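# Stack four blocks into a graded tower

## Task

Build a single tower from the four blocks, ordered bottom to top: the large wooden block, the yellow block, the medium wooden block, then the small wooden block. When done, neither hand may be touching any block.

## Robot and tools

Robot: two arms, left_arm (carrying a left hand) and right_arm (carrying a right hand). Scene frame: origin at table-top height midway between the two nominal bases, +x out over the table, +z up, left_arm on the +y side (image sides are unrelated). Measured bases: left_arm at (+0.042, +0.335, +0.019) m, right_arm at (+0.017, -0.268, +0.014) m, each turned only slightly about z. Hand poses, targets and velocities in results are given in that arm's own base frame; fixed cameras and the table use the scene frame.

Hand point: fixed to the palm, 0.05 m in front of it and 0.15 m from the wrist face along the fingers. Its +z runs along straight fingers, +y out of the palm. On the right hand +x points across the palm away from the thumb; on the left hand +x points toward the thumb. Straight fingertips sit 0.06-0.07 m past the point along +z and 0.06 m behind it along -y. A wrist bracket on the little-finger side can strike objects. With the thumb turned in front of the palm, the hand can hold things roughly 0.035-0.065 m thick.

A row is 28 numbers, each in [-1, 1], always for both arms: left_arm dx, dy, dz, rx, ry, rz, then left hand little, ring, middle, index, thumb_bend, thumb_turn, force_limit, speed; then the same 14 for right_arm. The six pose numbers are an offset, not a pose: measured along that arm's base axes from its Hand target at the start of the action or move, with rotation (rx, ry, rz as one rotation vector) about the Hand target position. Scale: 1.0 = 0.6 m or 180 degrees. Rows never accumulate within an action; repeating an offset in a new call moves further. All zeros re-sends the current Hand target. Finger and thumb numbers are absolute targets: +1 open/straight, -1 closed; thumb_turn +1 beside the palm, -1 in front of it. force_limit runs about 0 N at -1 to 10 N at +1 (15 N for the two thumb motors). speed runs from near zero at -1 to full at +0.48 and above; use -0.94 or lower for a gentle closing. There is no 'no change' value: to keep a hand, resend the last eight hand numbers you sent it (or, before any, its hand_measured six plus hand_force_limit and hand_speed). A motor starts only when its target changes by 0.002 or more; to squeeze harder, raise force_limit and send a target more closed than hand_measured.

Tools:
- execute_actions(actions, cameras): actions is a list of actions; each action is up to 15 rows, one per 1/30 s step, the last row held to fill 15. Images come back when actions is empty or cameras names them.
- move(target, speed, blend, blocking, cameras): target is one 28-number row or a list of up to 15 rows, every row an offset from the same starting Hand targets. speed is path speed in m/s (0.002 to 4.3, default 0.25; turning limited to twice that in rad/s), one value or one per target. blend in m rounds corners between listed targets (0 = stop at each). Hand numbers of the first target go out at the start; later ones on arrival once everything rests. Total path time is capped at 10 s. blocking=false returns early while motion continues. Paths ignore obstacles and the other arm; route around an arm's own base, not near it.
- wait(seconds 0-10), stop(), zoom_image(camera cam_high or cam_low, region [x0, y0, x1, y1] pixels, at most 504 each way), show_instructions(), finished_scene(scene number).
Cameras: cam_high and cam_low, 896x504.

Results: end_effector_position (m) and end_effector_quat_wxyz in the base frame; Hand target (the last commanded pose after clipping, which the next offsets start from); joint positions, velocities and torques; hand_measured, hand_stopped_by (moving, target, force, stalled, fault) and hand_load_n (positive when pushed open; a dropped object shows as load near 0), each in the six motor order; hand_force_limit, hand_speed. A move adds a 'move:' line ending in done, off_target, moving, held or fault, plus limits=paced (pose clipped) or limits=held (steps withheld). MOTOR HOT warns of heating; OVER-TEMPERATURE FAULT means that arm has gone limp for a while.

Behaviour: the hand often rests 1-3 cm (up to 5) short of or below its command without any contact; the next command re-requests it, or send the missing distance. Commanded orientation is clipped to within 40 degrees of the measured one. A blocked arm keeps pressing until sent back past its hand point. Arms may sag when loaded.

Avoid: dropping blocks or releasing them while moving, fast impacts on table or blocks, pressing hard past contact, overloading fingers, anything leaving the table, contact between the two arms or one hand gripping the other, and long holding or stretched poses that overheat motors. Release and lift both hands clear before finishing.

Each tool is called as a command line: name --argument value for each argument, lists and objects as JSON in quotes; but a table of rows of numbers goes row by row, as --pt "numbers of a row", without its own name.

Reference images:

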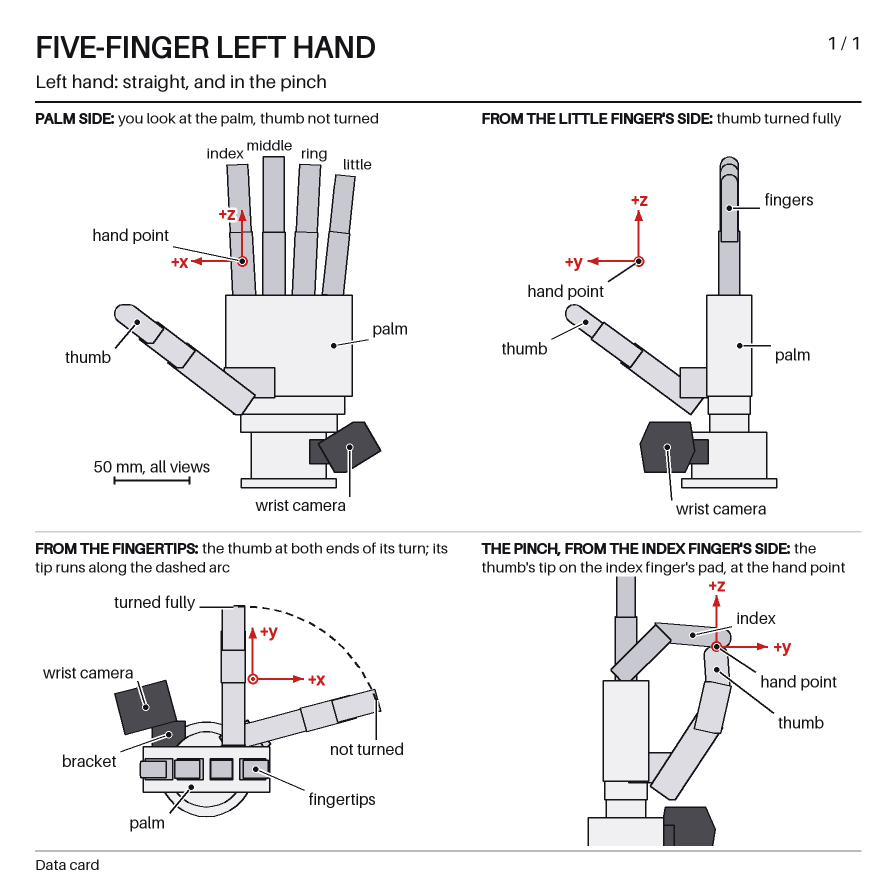

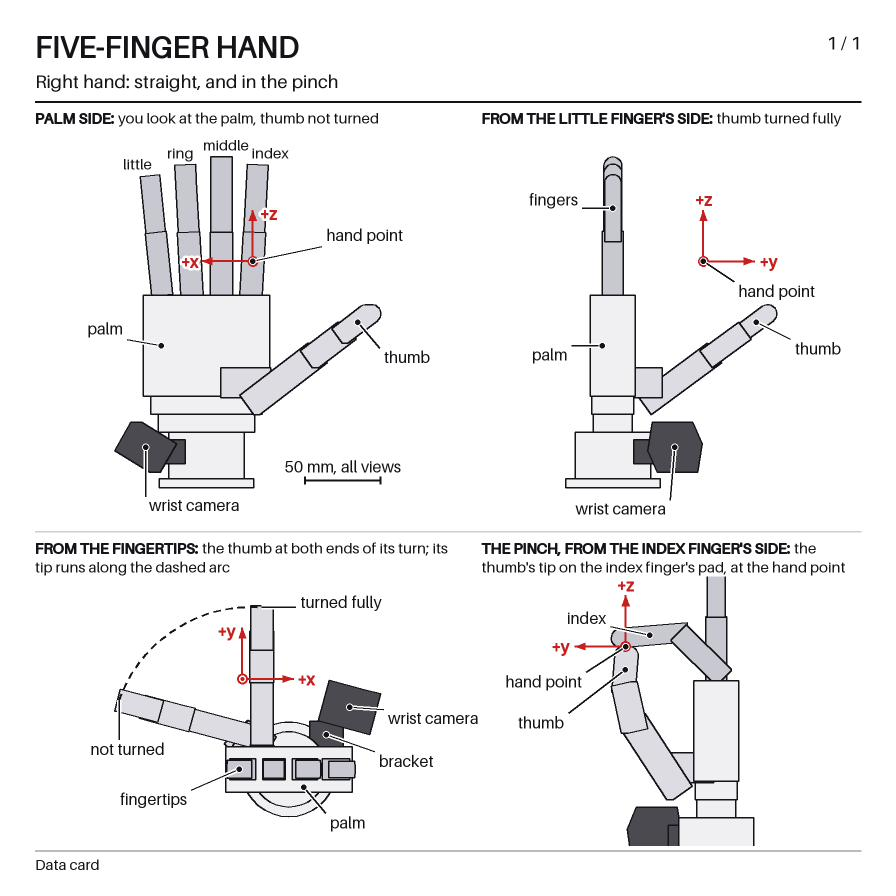

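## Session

execute_actions --actions '[]'

Scene clock: 0.00 s.
left_arm: end_effector_position=(+0.4521, +0.0759, +0.1890) hand_measured=(+1.000, +1.000, +1.000, +1.000, +1.000, +1.000) hand_load_n=(+0.0, +0.0, +0.0, +0.0, +0.0, +0.0) hand_stopped_by=(target, target, target, target, target, target) hand_force_limit=0.00 hand_speed=-0.80 end_effector_quat_wxyz=(+0.282, -0.321, +0.894, +0.139) | right_arm: end_effector_position=(+0.5703, +0.2871, +0.2835) hand_measured=(+1.000, +1.000, +1.000, +1.000, +1.000, +1.000) hand_load_n=(+0.0, +0.0, +0.0, +0.0, +0.0, +0.0) hand_stopped_by=(target, target, target, target, target, target) hand_force_limit=0.00 hand_speed=-0.80 end_effector_quat_wxyz=(-0.387, +0.885, +0.026, +0.259)
Joint positions: left_arm=[-0.086 1.413 1.178 -0.898 -0.482 0.905] | right_arm=[0.364 1.582 1.552 -0.682 -0.519 -1.024]
Joint velocities: within noise
Joint torques (N m): no reading
Heat: left arm: hottest elbow 32 °C; right arm: hottest elbow 29 °C.
Hand target: left_arm +0.4613, +0.0751, +0.2008; +0.295, -0.323, +0.889, +0.133 | right_arm +0.5768, +0.2896, +0.2946; -0.390, +0.880, +0.029, +0.269

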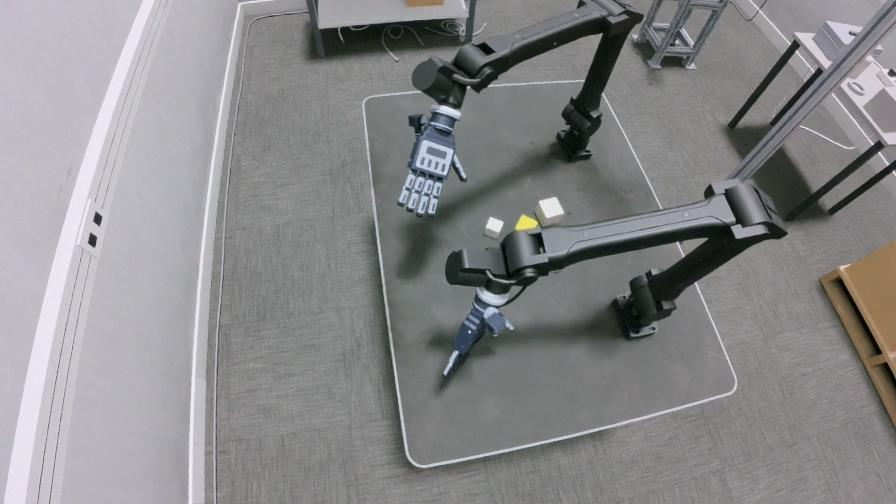

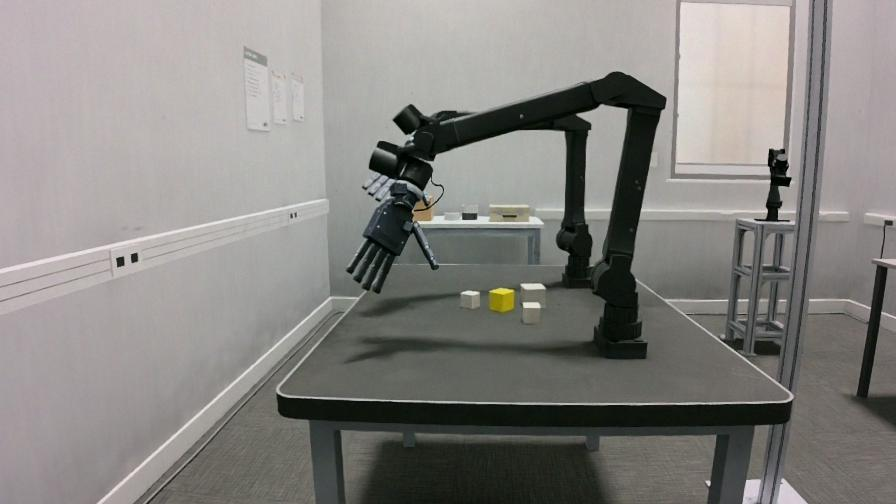

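move --pt "-0.146 0.336 0.351 0 0 0 1 1 1 1 1 1 0 -0.8 -0.4113 -0.3993 0.009 0.1227 0.1216 -0.2388 1 1 0.3 0.3 1 -1 -0.4 0" --speed 0.3 --cameras '["all"]'

zoom_image --camera "cam_high" --region '[470, 180, 590, 300]'

zoom_image --camera "cam_low" --region '[450, 260, 570, 340]'

Scene clock: 19.70 s.
left_arm: end_effector_position=(+0.3687, +0.2687, +0.3888) hand_measured=(+1.000, +1.000, +1.000, +1.000, +1.000, +1.000) hand_load_n=(+0.0, +0.0, +0.0, +0.5, +0.0, +0.0) hand_stopped_by=(target, target, target, target, target, target) hand_force_limit=0.00 hand_speed=-0.80 end_effector_quat_wxyz=(+0.280, -0.321, +0.895, +0.131) | right_arm: end_effector_position=(+0.3348, +0.0516, +0.3082) hand_measured=(+1.000, +1.000, +0.300, +0.300, +1.000, -1.000) hand_load_n=(+0.0, +0.0, +0.0, +0.0, +0.0, +0.0) hand_stopped_by=(target, target, target, target, target, target) hand_force_limit=-0.40 hand_speed=0.00 end_effector_quat_wxyz=(-0.424, +0.775, -0.408, +0.231)
Joint positions: left_arm=[0.429 1.266 1.558 -1.263 -0.205 1.374] | right_arm=[-0.188 0.819 0.973 -0.876 -0.633 -0.496]
Joint torques (N m): left_arm=[2.2 -8.12 12.77 0.87 0.09 0.03] | right_arm=[0.03 -2.43 8.91 1.02 -0.48 0.06]
Heat: left arm: hottest elbow 36 °C; right arm: hottest elbow 35 °C.
Hand target: left_arm +0.3738, +0.2768, +0.4114; +0.295, -0.323, +0.889, +0.133 | right_arm +0.3300, +0.0499, +0.3000; -0.421, +0.775, -0.414, +0.225
Off the commanded pose: left_arm 0.025 m, 2 deg | right_arm 0.010 m, 1 deg.
move: off_target (left_arm)

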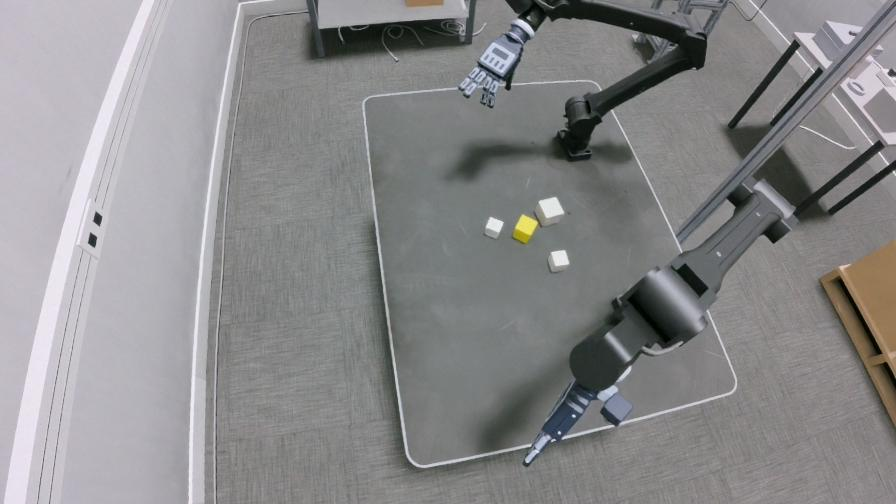

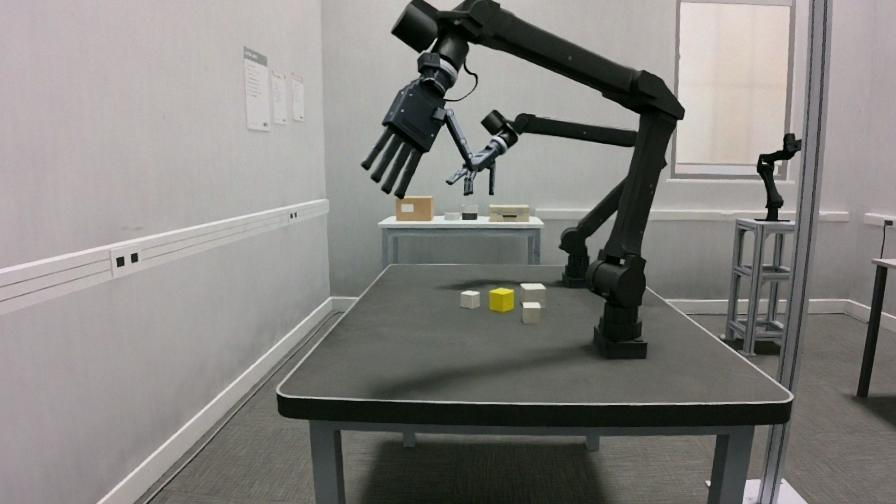

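Scaled by 4.200 from the camera's 896x504 image, which has a finer 1280x720 frame.

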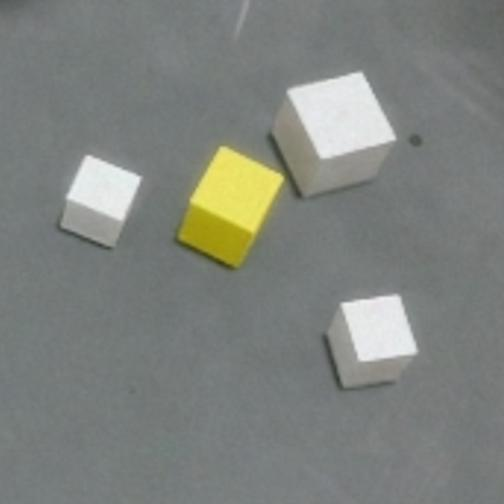

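Scaled by 4.200 from the camera's 896x504 image, which has a finer 1280x720 frame.

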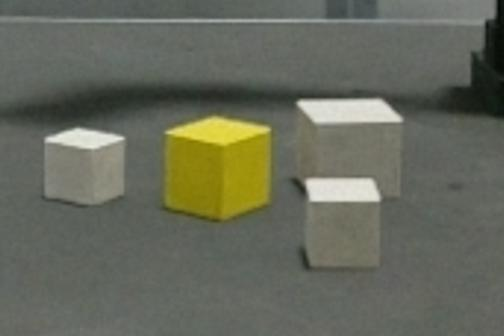

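move --pt "0 0 0 0 0 0 1 1 1 1 1 1 0 -0.8 -0.0857 0.4432 -0.2 0 0 0.0833 1 1 0.3 0.3 1 -1 -0.4 0" --pt "0 0 0 0 0 0 1 1 1 1 1 1 0 -0.8 -0.0857 0.4432 -0.375 0 0 0.0833 1 1 0.3 0.3 1 -1 -0.4 0" --speed '[0.3,0.2]' --blend 0.02 --cameras '["all"]'

zoom_image --camera "cam_high" --region '[470, 180, 590, 300]'

zoom_image --camera "cam_low" --region '[450, 240, 570, 320]'

Scene clock: 98.93 s.
left_arm: end_effector_position=(+0.3686, +0.2687, +0.3887) hand_measured=(+1.000, +1.000, +1.000, +1.000, +1.000, +1.000) hand_load_n=(+0.0, +0.0, +0.0, +0.0, +0.0, +0.0) hand_stopped_by=(target, target, target, target, target, target) hand_force_limit=0.00 hand_speed=-0.80 end_effector_quat_wxyz=(+0.280, -0.321, +0.895, +0.131) | right_arm: end_effector_position=(+0.2830, +0.3149, +0.0844) hand_measured=(+1.000, +1.000, +0.300, +0.300, +1.000, -1.000) hand_load_n=(+0.0, +0.0, +0.0, +0.0, +0.0, +0.0) hand_stopped_by=(target, target, target, target, target, target) hand_force_limit=-0.40 hand_speed=0.00 end_effector_quat_wxyz=(-0.450, +0.821, -0.306, +0.174)
Joint positions: left_arm=[0.429 1.266 1.558 -1.264 -0.205 1.374] | right_arm=[0.734 1.127 0.506 0.054 -0.094 -0.071]
Joint torques (N m): left_arm=[2.26 -8.29 12.72 0.88 0.09 0] | right_arm=[1.38 -3.43 7.97 2.02 -0.01 0.17]
Heat: left arm: hottest elbow 49 °C; right arm: hottest elbow 35 °C.
Hand target: left_arm +0.3737, +0.2768, +0.4114; +0.295, -0.323, +0.889, +0.133 | right_arm +0.2786, +0.3160, +0.0752; -0.447, +0.823, -0.309, +0.168
Off the commanded pose: left_arm 0.025 m, 2 deg | right_arm 0.010 m, 1 deg.
move: off_target (left_arm)

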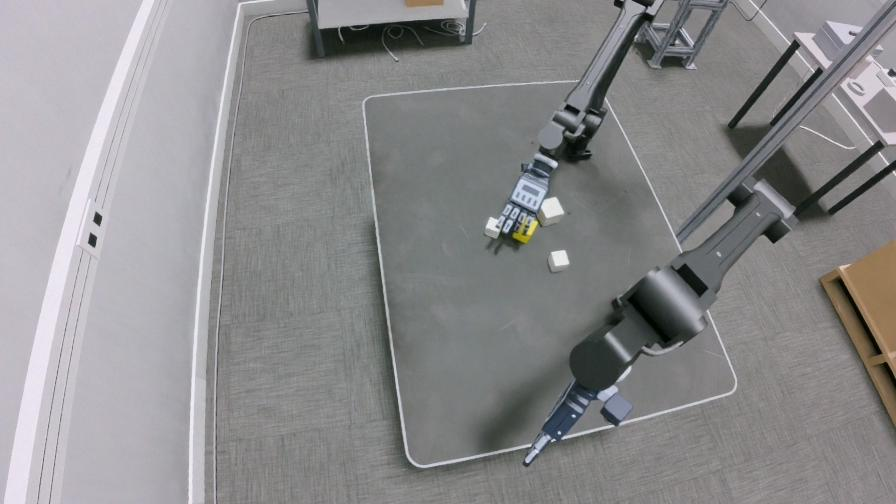

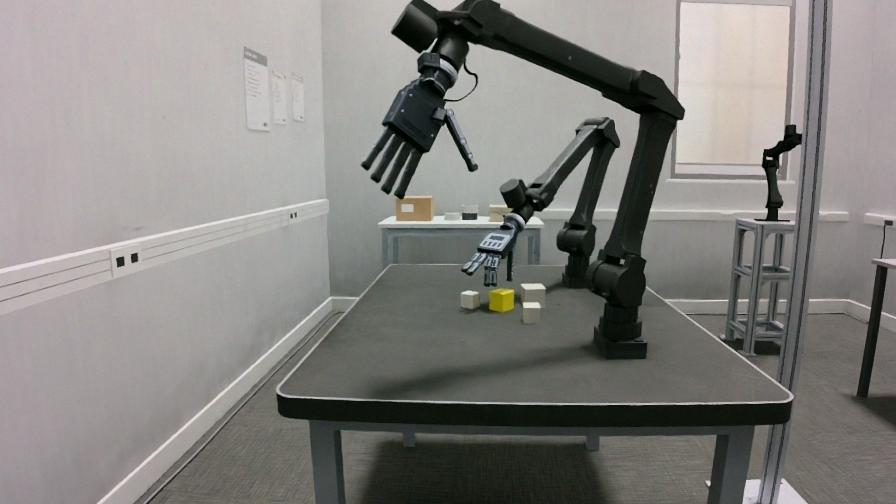

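Scaled by 4.200 from the camera's 896x504 image, which has a finer 1280x720 frame.

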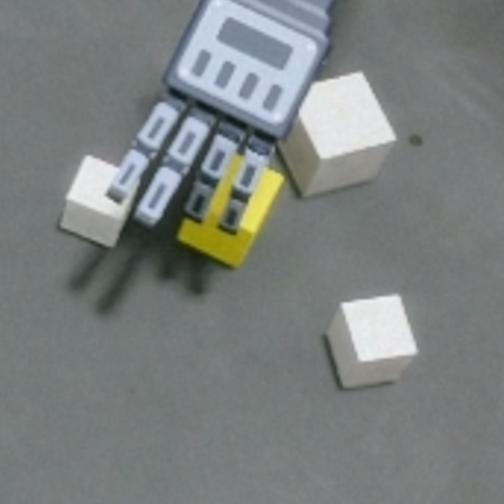

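Scaled by 4.200 from the camera's 896x504 image, which has a finer 1280x720 frame.

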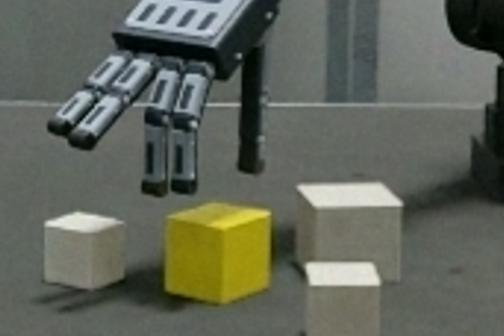

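move --pt "0 0 0 0 0 0 1 1 1 1 1 1 0 -0.8 0 0 -0.1007 0 0 0 1 1 0.3 0.3 1 -1 -0.4 0" --pt "0 0 0 0 0 0 1 1 1 1 1 1 0 -0.8 0 0 -0.1007 0 0 0 1 1 -0.3 -0.3 0.2 -1 -0.4 -0.92" --speed 0.12

move --pt "0 0 0 0 0 0 1 1 1 1 1 1 0 -0.8 0.02 0.023 0.08 0 0 0 1 1 -0.3 -0.3 0.2 -1 -0.4 -0.92" --pt "0 0 0 0 0 0 1 1 1 1 1 1 0 -0.8 0.02 0.023 0.25 0 0 0 1 1 -0.3 -0.3 0.2 -1 -0.4 -0.92" --speed 0.15 --blend 0.01 --cameras '["cam_high","cam_low"]'

Scene clock: 120.97 s.
left_arm: end_effector_position=(+0.3686, +0.2687, +0.3887) hand_measured=(+1.000, +1.000, +1.000, +1.000, +1.000, +1.000) hand_load_n=(+0.0, +0.0, +0.0, +0.0, +0.0, +0.5) hand_stopped_by=(target, target, target, target, target, target) hand_force_limit=0.00 hand_speed=-0.80 end_effector_quat_wxyz=(+0.280, -0.321, +0.895, +0.131) | right_arm: end_effector_position=(+0.2846, +0.3162, +0.0235) hand_measured=(+1.000, +1.000, +0.010, -0.004, +0.850, -1.000) hand_load_n=(+0.0, +0.0, +2.5, +4.0, +5.5, -1.5) hand_stopped_by=(target, target, force, force, force, target) hand_force_limit=-0.40 hand_speed=-0.92 end_effector_quat_wxyz=(-0.450, +0.821, -0.307, +0.174)
Joint positions: left_arm=[0.429 1.266 1.558 -1.264 -0.205 1.374] | right_arm=[0.734 1.314 0.428 0.319 -0.093 -0.07]
Joint torques (N m): left_arm=[2.37 -8.41 12.75 0.9 0.08 0.01] | right_arm=[1.14 -4.37 6.43 2.07 -0.02 0.17]
Heat: left arm: hottest elbow 50 °C; right arm: hottest elbow 34 °C.
Hand target: left_arm +0.3737, +0.2768, +0.4114; +0.295, -0.323, +0.889, +0.133 | right_arm +0.2786, +0.3159, +0.0147; -0.446, +0.823, -0.309, +0.168
Off the commanded pose: left_arm 0.025 m, 2 deg | right_arm 0.011 m, 1 deg.
move: off_target (left_arm, right_arm); target 2's new numbers were sent with right_arm's hand 0.011 m and 1 deg from that target

Scene clock: 122.73 s.
left_arm: end_effector_position=(+0.3686, +0.2687, +0.3887) hand_measured=(+1.000, +1.000, +1.000, +1.000, +1.000, +1.000) hand_load_n=(+0.0, +0.0, +0.0, +0.0, +0.0, +0.0) hand_stopped_by=(target, target, target, target, target, target) hand_force_limit=0.00 hand_speed=-0.80 end_effector_quat_wxyz=(+0.280, -0.321, +0.895, +0.131) | right_arm: end_effector_position=(+0.2775, +0.3113, +0.1282) hand_measured=(+1.000, +1.000, +0.010, -0.004, +0.850, -1.000) hand_load_n=(+0.0, +0.0, +3.0, +4.0, +6.0, -1.0) hand_stopped_by=(target, target, force, force, force, target) hand_force_limit=-0.40 hand_speed=-0.92 end_effector_quat_wxyz=(-0.420, +0.836, -0.316, +0.158)
Joint positions: left_arm=[0.429 1.266 1.558 -1.264 -0.205 1.374] | right_arm=[0.738 1.046 0.628 -0.225 -0.089 -0.066]
Joint torques (N m): left_arm=[2.32 -8.29 12.75 0.9 0.09 0.01] | right_arm=[1.44 -5.19 14.56 1.1 -0.03 0.18]
Heat: left arm: hottest elbow 50 °C; right arm: hottest elbow 35 °C.
Hand target: left_arm +0.3737, +0.2768, +0.4114; +0.295, -0.323, +0.889, +0.133 | right_arm +0.2905, +0.3297, +0.1646; -0.446, +0.823, -0.309, +0.168
Off the commanded pose: left_arm 0.025 m, 2 deg | right_arm 0.043 m, 4 deg.
move: off_target (left_arm, right_arm)

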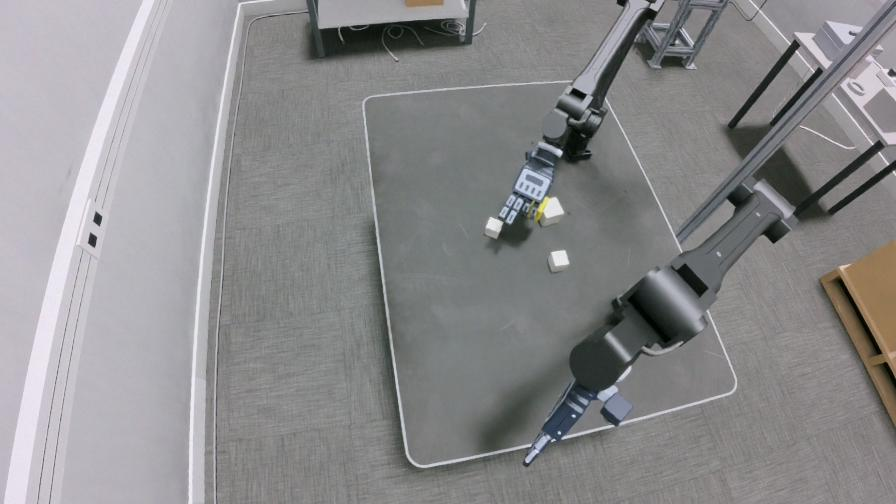

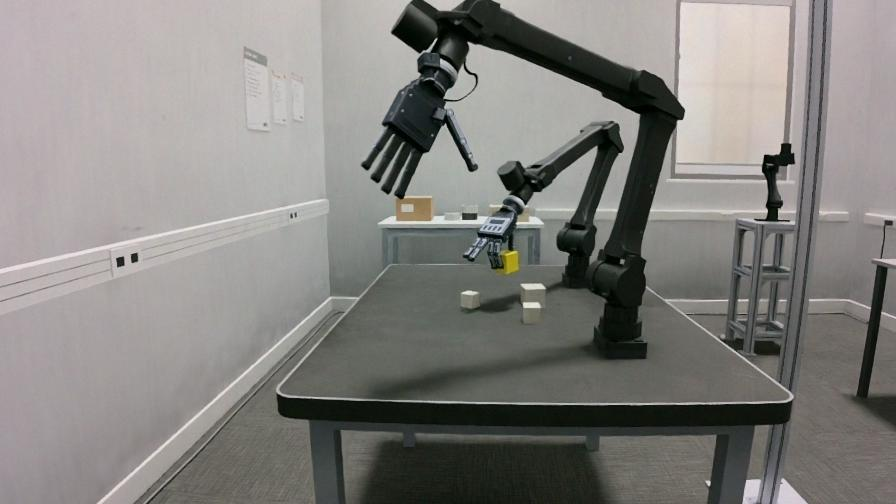

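move --pt "0 0 0 0 0 0 1 1 1 1 1 1 0 -0.8 -0.1575 -0.0845 0.05 0 0 0.0167 1 1 -0.3 -0.3 0.2 -1 -0.4 -0.92" --pt "0 0 0 0 0 0 1 1 1 1 1 1 0 -0.8 -0.1575 -0.0845 -0.083 0 0 0.0167 1 1 -0.3 -0.3 0.2 -1 -0.4 -0.92" --speed 0.15 --blend 0.02 --cameras '["all"]'

zoom_image --camera "cam_high" --region '[500, 160, 600, 240]'

zoom_image --camera "cam_low" --region '[480, 240, 580, 320]'

Scene clock: 162.80 s.
left_arm: end_effector_position=(+0.3686, +0.2687, +0.3887) hand_measured=(+1.000, +1.000, +1.000, +1.000, +1.000, +1.000) hand_load_n=(+0.0, +0.0, +0.0, +0.0, +0.0, +0.0) hand_stopped_by=(target, target, target, target, target, target) hand_force_limit=0.00 hand_speed=-0.80 end_effector_quat_wxyz=(+0.280, -0.321, +0.895, +0.131) | right_arm: end_effector_position=(+0.1991, +0.2763, +0.1209) hand_measured=(+1.000, +1.000, +0.010, -0.004, +0.850, -1.000) hand_load_n=(+0.0, +0.0, +2.5, +4.0, +5.5, -1.0) hand_stopped_by=(target, target, force, force, force, target) hand_force_limit=-0.40 hand_speed=-0.92 end_effector_quat_wxyz=(-0.450, +0.830, -0.286, +0.161)
Joint positions: left_arm=[0.429 1.266 1.558 -1.264 -0.205 1.374] | right_arm=[0.836 0.727 0.42 -0.267 -0.05 -0.043]
Joint torques (N m): left_arm=[2.26 -8.35 12.77 0.91 0.09 0] | right_arm=[1.49 -0.32 9.17 2.37 0 0.19]
Heat: left arm: hottest elbow 51 °C; right arm: hottest elbow 45 °C.
Hand target: left_arm +0.3737, +0.2768, +0.4114; +0.295, -0.323, +0.889, +0.133 | right_arm +0.1960, +0.2790, +0.1148; -0.451, +0.831, -0.287, +0.156
Off the commanded pose: left_arm 0.025 m, 2 deg | right_arm 0.007 m, 1 deg.
move: off_target (left_arm)

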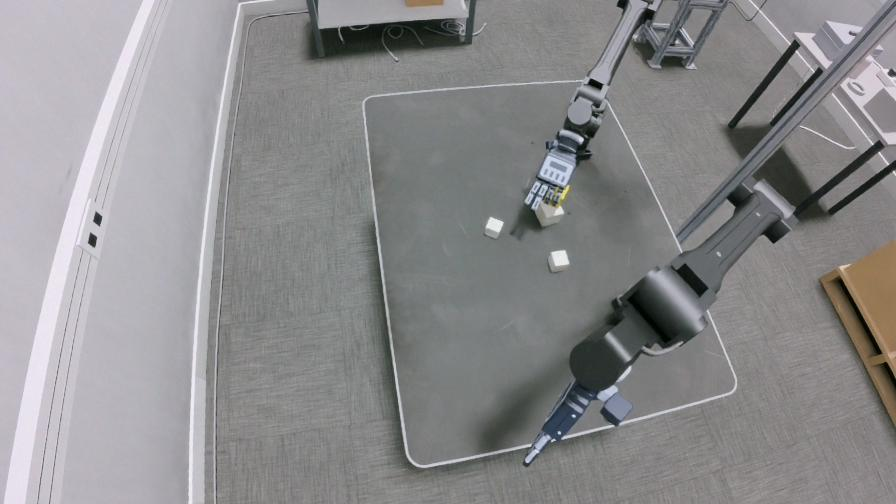

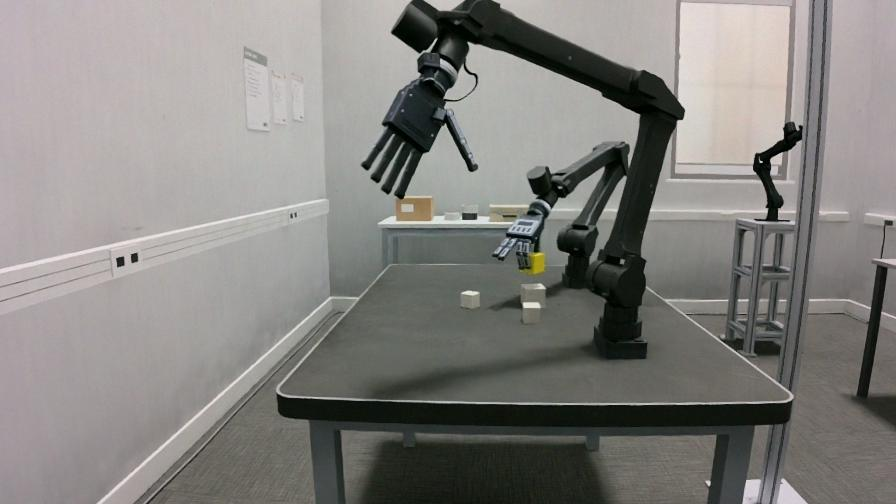

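Scaled by 5.040 from the camera's 896x504 image, which has a finer 1280x720 frame.

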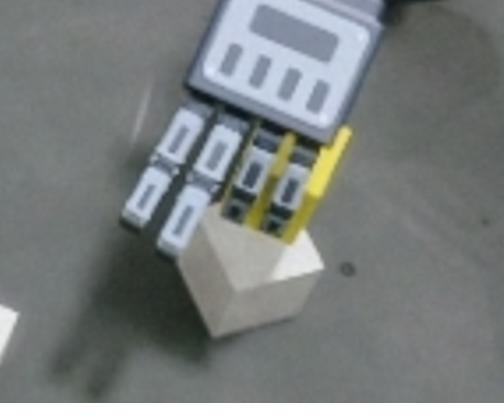

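Scaled by 5.040 from the camera's 896x504 image, which has a finer 1280x720 frame.

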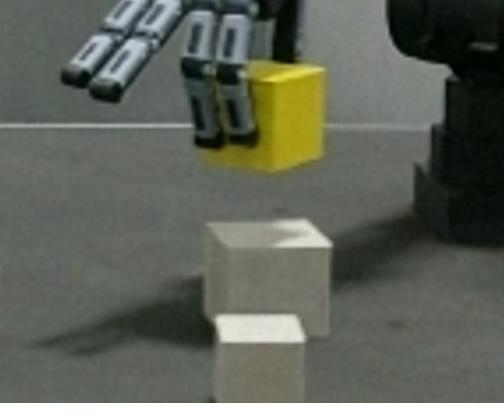

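move --pt "0 0 0 0 0 0 1 1 1 1 1 1 0 -0.8 -0.002 0.0165 -0.02 0 0 0 1 1 -0.3 -0.3 0.2 -1 -0.4 -0.92" --pt "0 0 0 0 0 0 1 1 1 1 1 1 0 -0.8 -0.002 0.0165 -0.056 0 0 0 1 1 -0.3 -0.3 0.2 -1 -0.4 -0.92" --speed 0.06 --blend 0.01 --cameras '["all"]'

zoom_image --camera "cam_high" --region '[500, 160, 600, 240]'

zoom_image --camera "cam_low" --region '[480, 240, 580, 320]'

Scene clock: 183.67 s.
left_arm: end_effector_position=(+0.3686, +0.2687, +0.3887) hand_measured=(+1.000, +1.000, +1.000, +1.000, +1.000, +1.000) hand_load_n=(+0.0, +0.0, +0.0, +0.0, +0.0, +0.0) hand_stopped_by=(target, target, target, target, target, target) hand_force_limit=0.00 hand_speed=-0.80 end_effector_quat_wxyz=(+0.280, -0.321, +0.895, +0.131) | right_arm: end_effector_position=(+0.1988, +0.2870, +0.0875) hand_measured=(+1.000, +1.000, +0.010, -0.004, +0.850, -1.000) hand_load_n=(+0.0, +0.0, +2.5, +4.0, +5.5, -1.0) hand_stopped_by=(target, target, force, force, force, target) hand_force_limit=-0.40 hand_speed=-0.92 end_effector_quat_wxyz=(-0.451, +0.830, -0.286, +0.161)
Joint positions: left_arm=[0.429 1.266 1.558 -1.264 -0.205 1.374] | right_arm=[0.87 0.822 0.36 -0.11 -0.021 -0.024]
Joint torques (N m): left_arm=[2.26 -8.23 12.77 0.9 0.08 0] | right_arm=[1.49 -0.85 8.66 2.11 0.01 0.19]
Heat: left arm: hottest elbow 52 °C; right arm: hottest elbow 43 °C.
Hand target: left_arm +0.3737, +0.2768, +0.4114; +0.295, -0.323, +0.889, +0.133 | right_arm +0.1949, +0.2888, +0.0812; -0.451, +0.831, -0.288, +0.156
Off the commanded pose: left_arm 0.025 m, 2 deg | right_arm 0.008 m, 1 deg.
move: off_target (left_arm); blend cut to 0.0079 m at target 1

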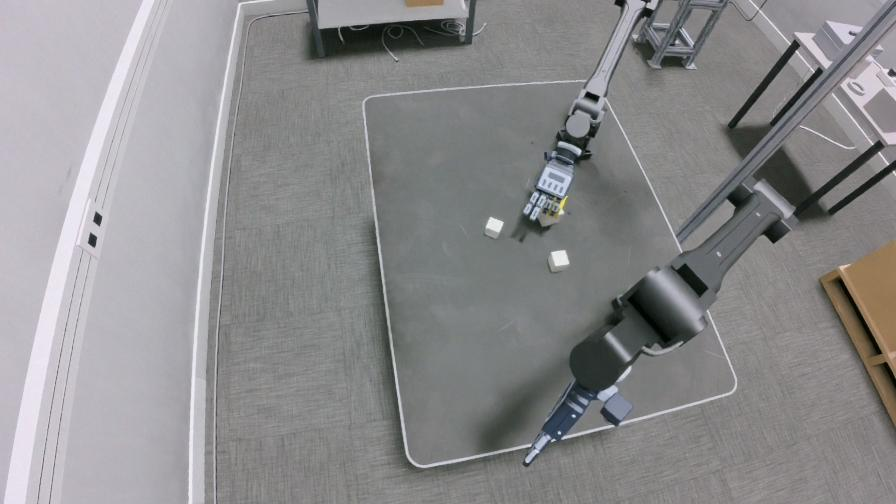

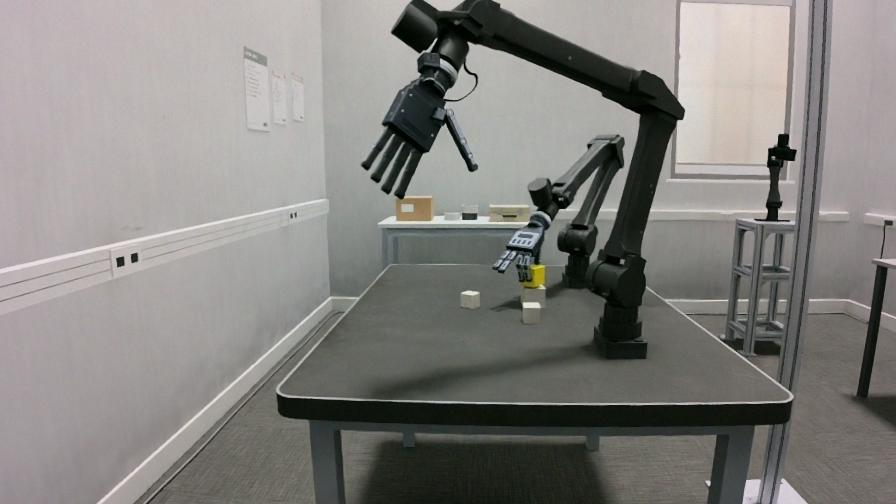

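Scaled by 5.040 from the camera's 896x504 image, which has a finer 1280x720 frame.

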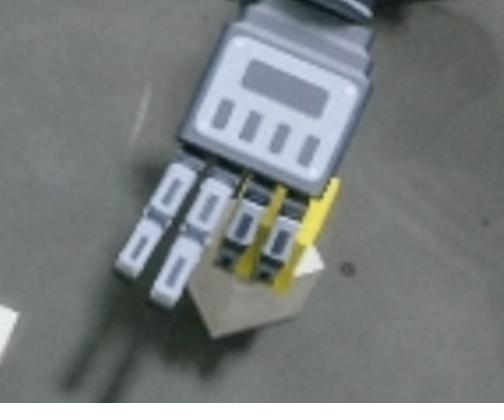

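Scaled by 5.040 from the camera's 896x504 image, which has a finer 1280x720 frame.

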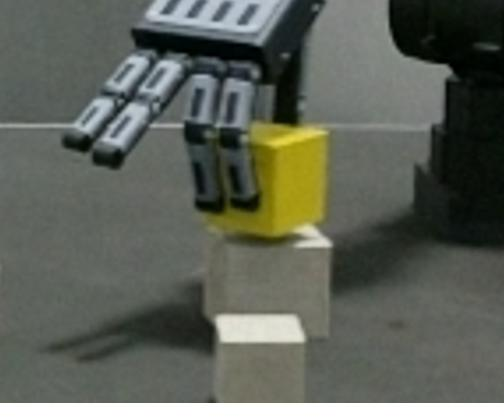

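move --pt "0 0 0 0 0 0 1 1 1 1 1 1 0 -0.8 0.003 0 -0.011 0 0 0 1 1 -0.3 -0.3 0.2 -1 -0.4 -0.92" --pt "0 0 0 0 0 0 1 1 1 1 1 1 0 -0.8 0.003 0 -0.004 0 0 0 1 1 0.3 0.3 1 -1 -0.4 -0.7" --pt "0 0 0 0 0 0 1 1 1 1 1 1 0 -0.8 0.015 0.022 0.1 0 0 0 1 1 0.3 0.3 1 -1 -0.4 -0.7" --pt "0 0 0 0 0 0 1 1 1 1 1 1 0 -0.8 0.02 0.03 0.2 0 0 0 1 1 0.3 0.3 1 -1 -0.4 -0.7" --speed '[0.04,0.04,0.1,0.15]' --blend '[0,0,0.02,0]' --cameras '["all"]'

zoom_image --camera "cam_high" --region '[480, 160, 600, 280]'

zoom_image --camera "cam_low" --region '[460, 240, 580, 320]'

Scene clock: 202.37 s.
left_arm: end_effector_position=(+0.3686, +0.2687, +0.3887) hand_measured=(+1.000, +1.000, +1.000, +1.000, +1.000, +1.000) hand_load_n=(+0.0, +0.0, +0.0, +0.0, +0.0, +0.0) hand_stopped_by=(target, target, target, target, target, target) hand_force_limit=0.00 hand_speed=-0.80 end_effector_quat_wxyz=(+0.280, -0.321, +0.895, +0.131) | right_arm: end_effector_position=(+0.2004, +0.2924, +0.1652) hand_measured=(+1.000, +1.000, +0.300, +0.300, +1.000, -1.000) hand_load_n=(+0.0, +0.0, +0.0, +0.0, +0.0, +0.0) hand_stopped_by=(target, target, target, target, target, target) hand_force_limit=-0.40 hand_speed=-0.70 end_effector_quat_wxyz=(-0.425, +0.844, -0.292, +0.151)
Joint positions: left_arm=[0.429 1.266 1.558 -1.264 -0.205 1.374] | right_arm=[0.879 0.773 0.587 -0.45 -0.015 -0.018]
Joint torques (N m): left_arm=[2.26 -8.35 12.78 0.9 0.09 0] | right_arm=[1.49 -2.14 15.09 1.01 0.02 0.18]
Heat: left arm: hottest elbow 52 °C; right arm: hottest elbow 40 °C.
Hand target: left_arm +0.3737, +0.2768, +0.4114; +0.295, -0.323, +0.889, +0.133 | right_arm +0.2069, +0.3069, +0.2012; -0.451, +0.831, -0.287, +0.156
Off the commanded pose: left_arm 0.025 m, 2 deg | right_arm 0.039 m, 3 deg.
move: off_target (left_arm, right_arm)

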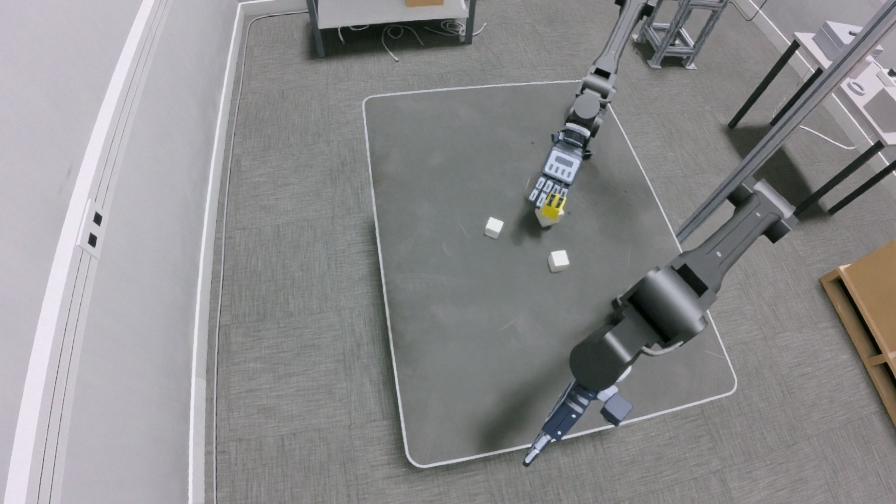

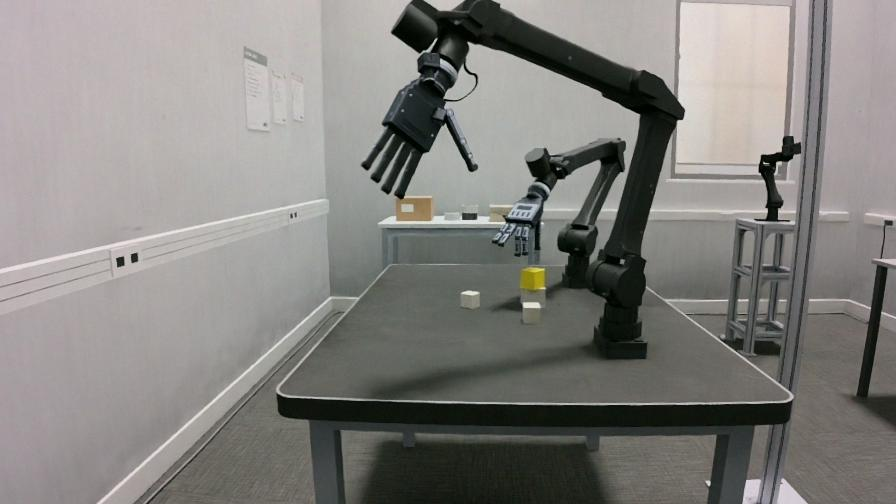

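Scaled by 4.200 from the camera's 896x504 image, which has a finer 1280x720 frame.

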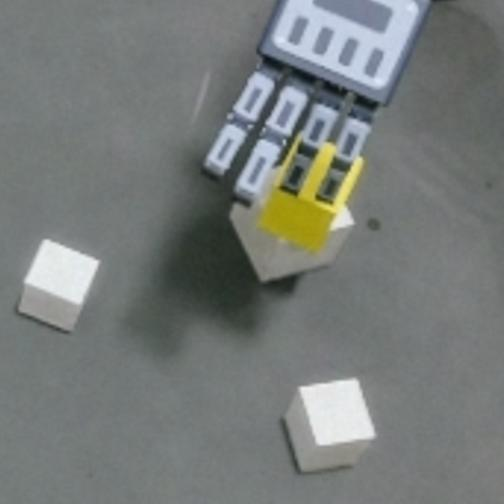

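Scaled by 4.200 from the camera's 896x504 image, which has a finer 1280x720 frame.

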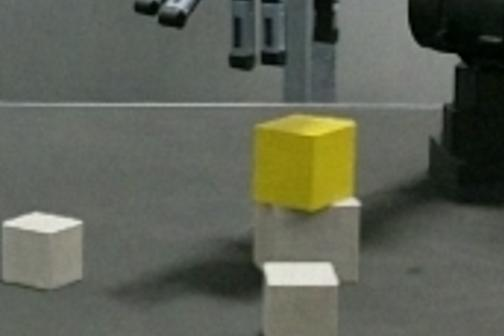

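move --pt "0 0 0 0 0 0 1 1 1 1 1 1 0 -0.8 0.0285 0.2018 0.03 0 0 -0.2833 1 1 0.3 0.3 1 -1 -0.4 -0.7" --pt "0 0 0 0 0 0 1 1 1 1 1 1 0 -0.8 0.0285 0.2018 -0.2103 0 0 -0.2833 1 1 0.3 0.3 1 -1 -0.4 -0.7" --speed '[0.25,0.15]' --blend 0.02 --cameras '["all"]'

zoom_image --camera "cam_high" --region '[500, 180, 620, 300]'

zoom_image --camera "cam_low" --region '[480, 240, 600, 340]'

Scene clock: 223.03 s.
left_arm: end_effector_position=(+0.3686, +0.2687, +0.3887) hand_measured=(+1.000, +1.000, +1.000, +1.000, +1.000, +1.000) hand_load_n=(+0.0, +0.0, +0.0, +0.0, +0.0, +0.0) hand_stopped_by=(target, target, target, target, target, target) hand_force_limit=0.00 hand_speed=-0.80 end_effector_quat_wxyz=(+0.280, -0.321, +0.895, +0.131) | right_arm: end_effector_position=(+0.2285, +0.4284, +0.0862) hand_measured=(+1.000, +1.000, +0.300, +0.300, +1.000, -1.000) hand_load_n=(+0.0, +0.0, +0.0, -0.5, +0.0, +0.0) hand_stopped_by=(target, target, target, target, target, target) hand_force_limit=-0.40 hand_speed=-0.70 end_effector_quat_wxyz=(-0.343, +0.621, -0.621, +0.333)
Joint positions: left_arm=[0.429 1.266 1.558 -1.264 -0.205 1.374] | right_arm=[1.328 1.483 0.922 -0.634 0.948 1.132]
Joint torques (N m): left_arm=[2.37 -8.35 12.77 0.91 0.09 0] | right_arm=[1.38 -7.82 7.39 1.05 0.67 0.12]
Heat: left arm: hottest elbow 52 °C; right arm: hottest elbow 47 °C.
Hand target: left_arm +0.3737, +0.2768, +0.4114; +0.295, -0.323, +0.889, +0.133 | right_arm +0.2239, +0.4280, +0.0751; -0.340, +0.626, -0.617, +0.335
Off the commanded pose: left_arm 0.025 m, 2 deg | right_arm 0.012 m, 1 deg.
move: off_target (left_arm, right_arm)

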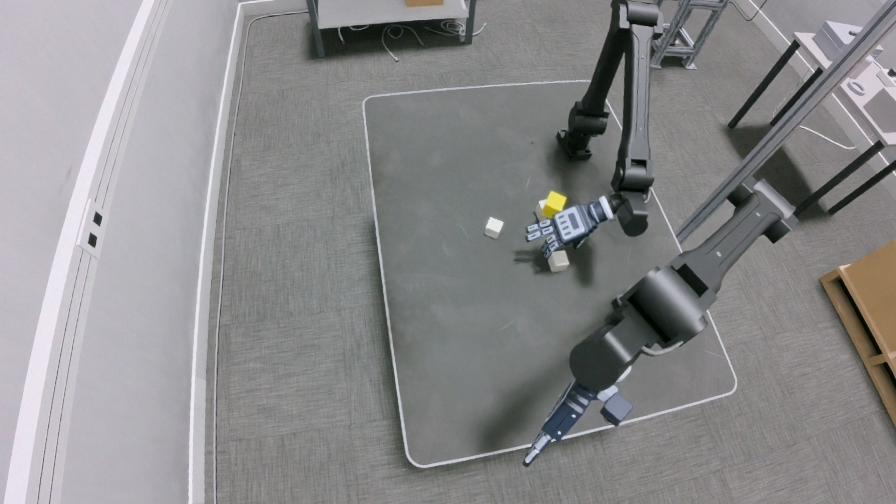

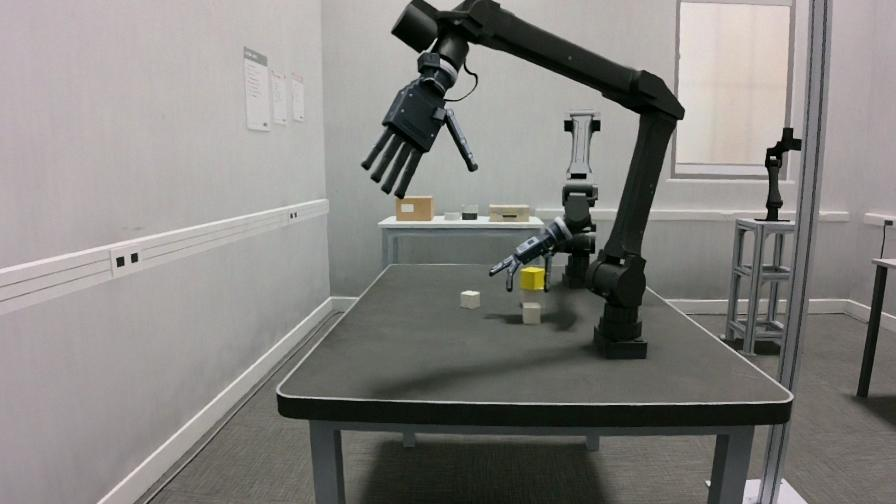

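Scaled by 4.200 from the camera's 896x504 image, which has a finer 1280x720 frame.

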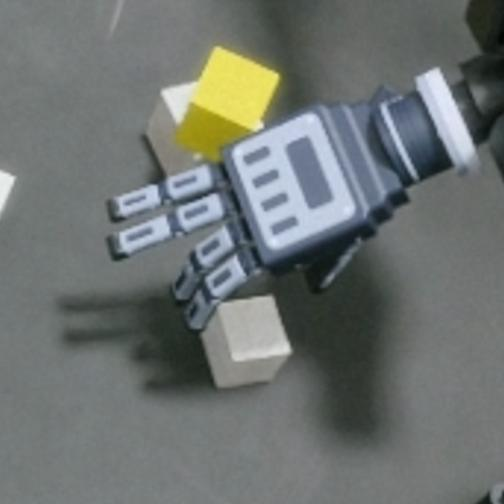

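Scaled by 4.200 from the camera's 896x504 image, which has a finer 1280x720 frame.

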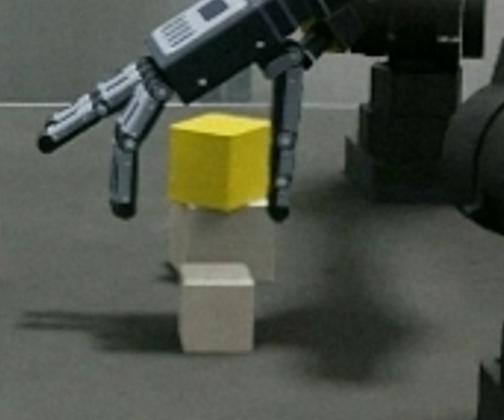

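move --pt "0 0 0 0 0 0 1 1 1 1 1 1 0 -0.8 -0.0075 0.005 -0.04 0 0 0 1 1 0.3 0.3 1 -1 -0.4 -0.7" --pt "0 0 0 0 0 0 1 1 1 1 1 1 0 -0.8 -0.0075 0.005 -0.11 0 0 0 1 1 0.3 0.3 1 -1 -0.4 -0.7" --pt "0 0 0 0 0 0 1 1 1 1 1 1 0 -0.8 -0.0075 0.005 -0.11 0 0 0 1 1 -0.3 -0.3 0.2 -1 -0.4 -0.92" --pt "0 0 0 0 0 0 1 1 1 1 1 1 0 -0.8 -0.0075 0.005 0.13 0 0 0 1 1 -0.3 -0.3 0.2 -1 -0.4 -0.92" --speed '[0.12,0.12,0.1,0.15]' --blend '[0.01,0,0,0]' --cameras '["all"]'

zoom_image --camera "cam_high" --region '[500, 160, 620, 280]'

zoom_image --camera "cam_low" --region '[480, 220, 600, 320]'

Scene clock: 247.43 s.
left_arm: end_effector_position=(+0.3686, +0.2687, +0.3887) hand_measured=(+1.000, +1.000, +1.000, +1.000, +1.000, +1.000) hand_load_n=(+0.0, +0.0, +0.0, +0.0, +0.0, +0.0) hand_stopped_by=(target, target, target, target, target, target) hand_force_limit=0.00 hand_speed=-0.80 end_effector_quat_wxyz=(+0.280, -0.321, +0.895, +0.131) | right_arm: end_effector_position=(+0.2185, +0.4083, +0.1269) hand_measured=(+1.000, +1.000, -0.094, -0.110, +0.800, -1.000) hand_load_n=(+0.0, +0.0, +3.0, +3.5, +6.0, -1.5) hand_stopped_by=(target, target, force, force, force, target) hand_force_limit=-0.40 hand_speed=-0.92 end_effector_quat_wxyz=(-0.317, +0.636, -0.611, +0.349)
Joint positions: left_arm=[0.429 1.266 1.558 -1.264 -0.205 1.374] | right_arm=[1.341 1.406 0.98 -0.853 0.953 1.149]
Joint torques (N m): left_arm=[2.37 -8.29 12.75 0.9 0.09 0.01] | right_arm=[1.44 -8.76 13.11 0.28 0.67 0.14]
Heat: left arm: hottest elbow 53 °C; right arm: hottest elbow 41 °C.
Hand target: left_arm +0.3737, +0.2768, +0.4114; +0.295, -0.323, +0.889, +0.133 | right_arm +0.2195, +0.4310, +0.1531; -0.340, +0.626, -0.617, +0.335
Off the commanded pose: left_arm 0.025 m, 2 deg | right_arm 0.035 m, 3 deg.
move: off_target (left_arm, right_arm); target 3's new numbers were sent with right_arm's hand 0.013 m and 1 deg from that target

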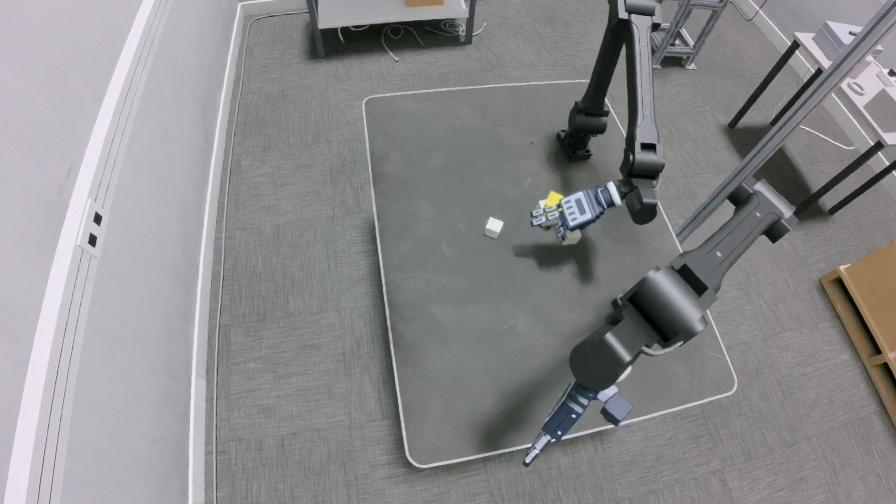

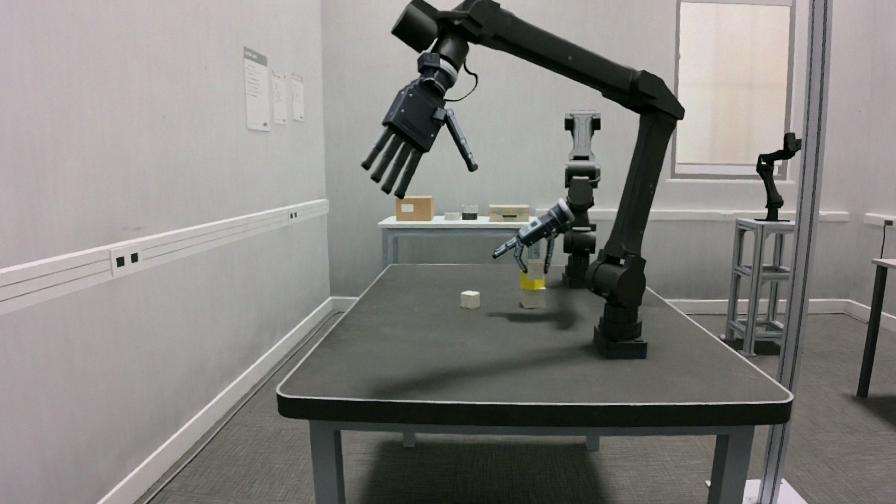

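Scaled by 4.200 from the camera's 896x504 image, which has a finer 1280x720 frame.

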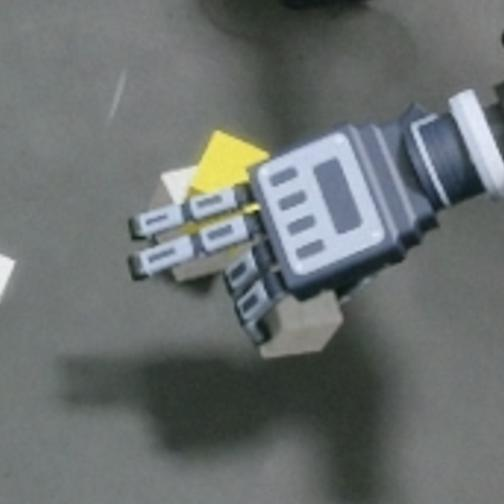

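Scaled by 4.200 from the camera's 896x504 image, which has a finer 1280x720 frame.

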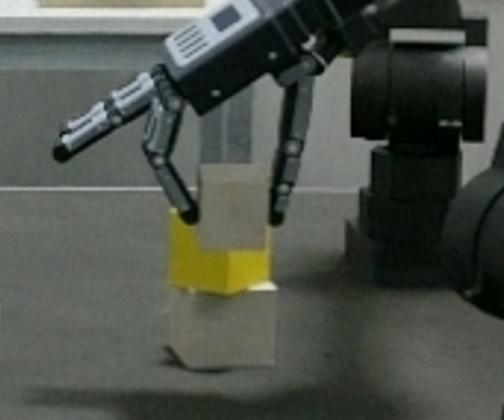

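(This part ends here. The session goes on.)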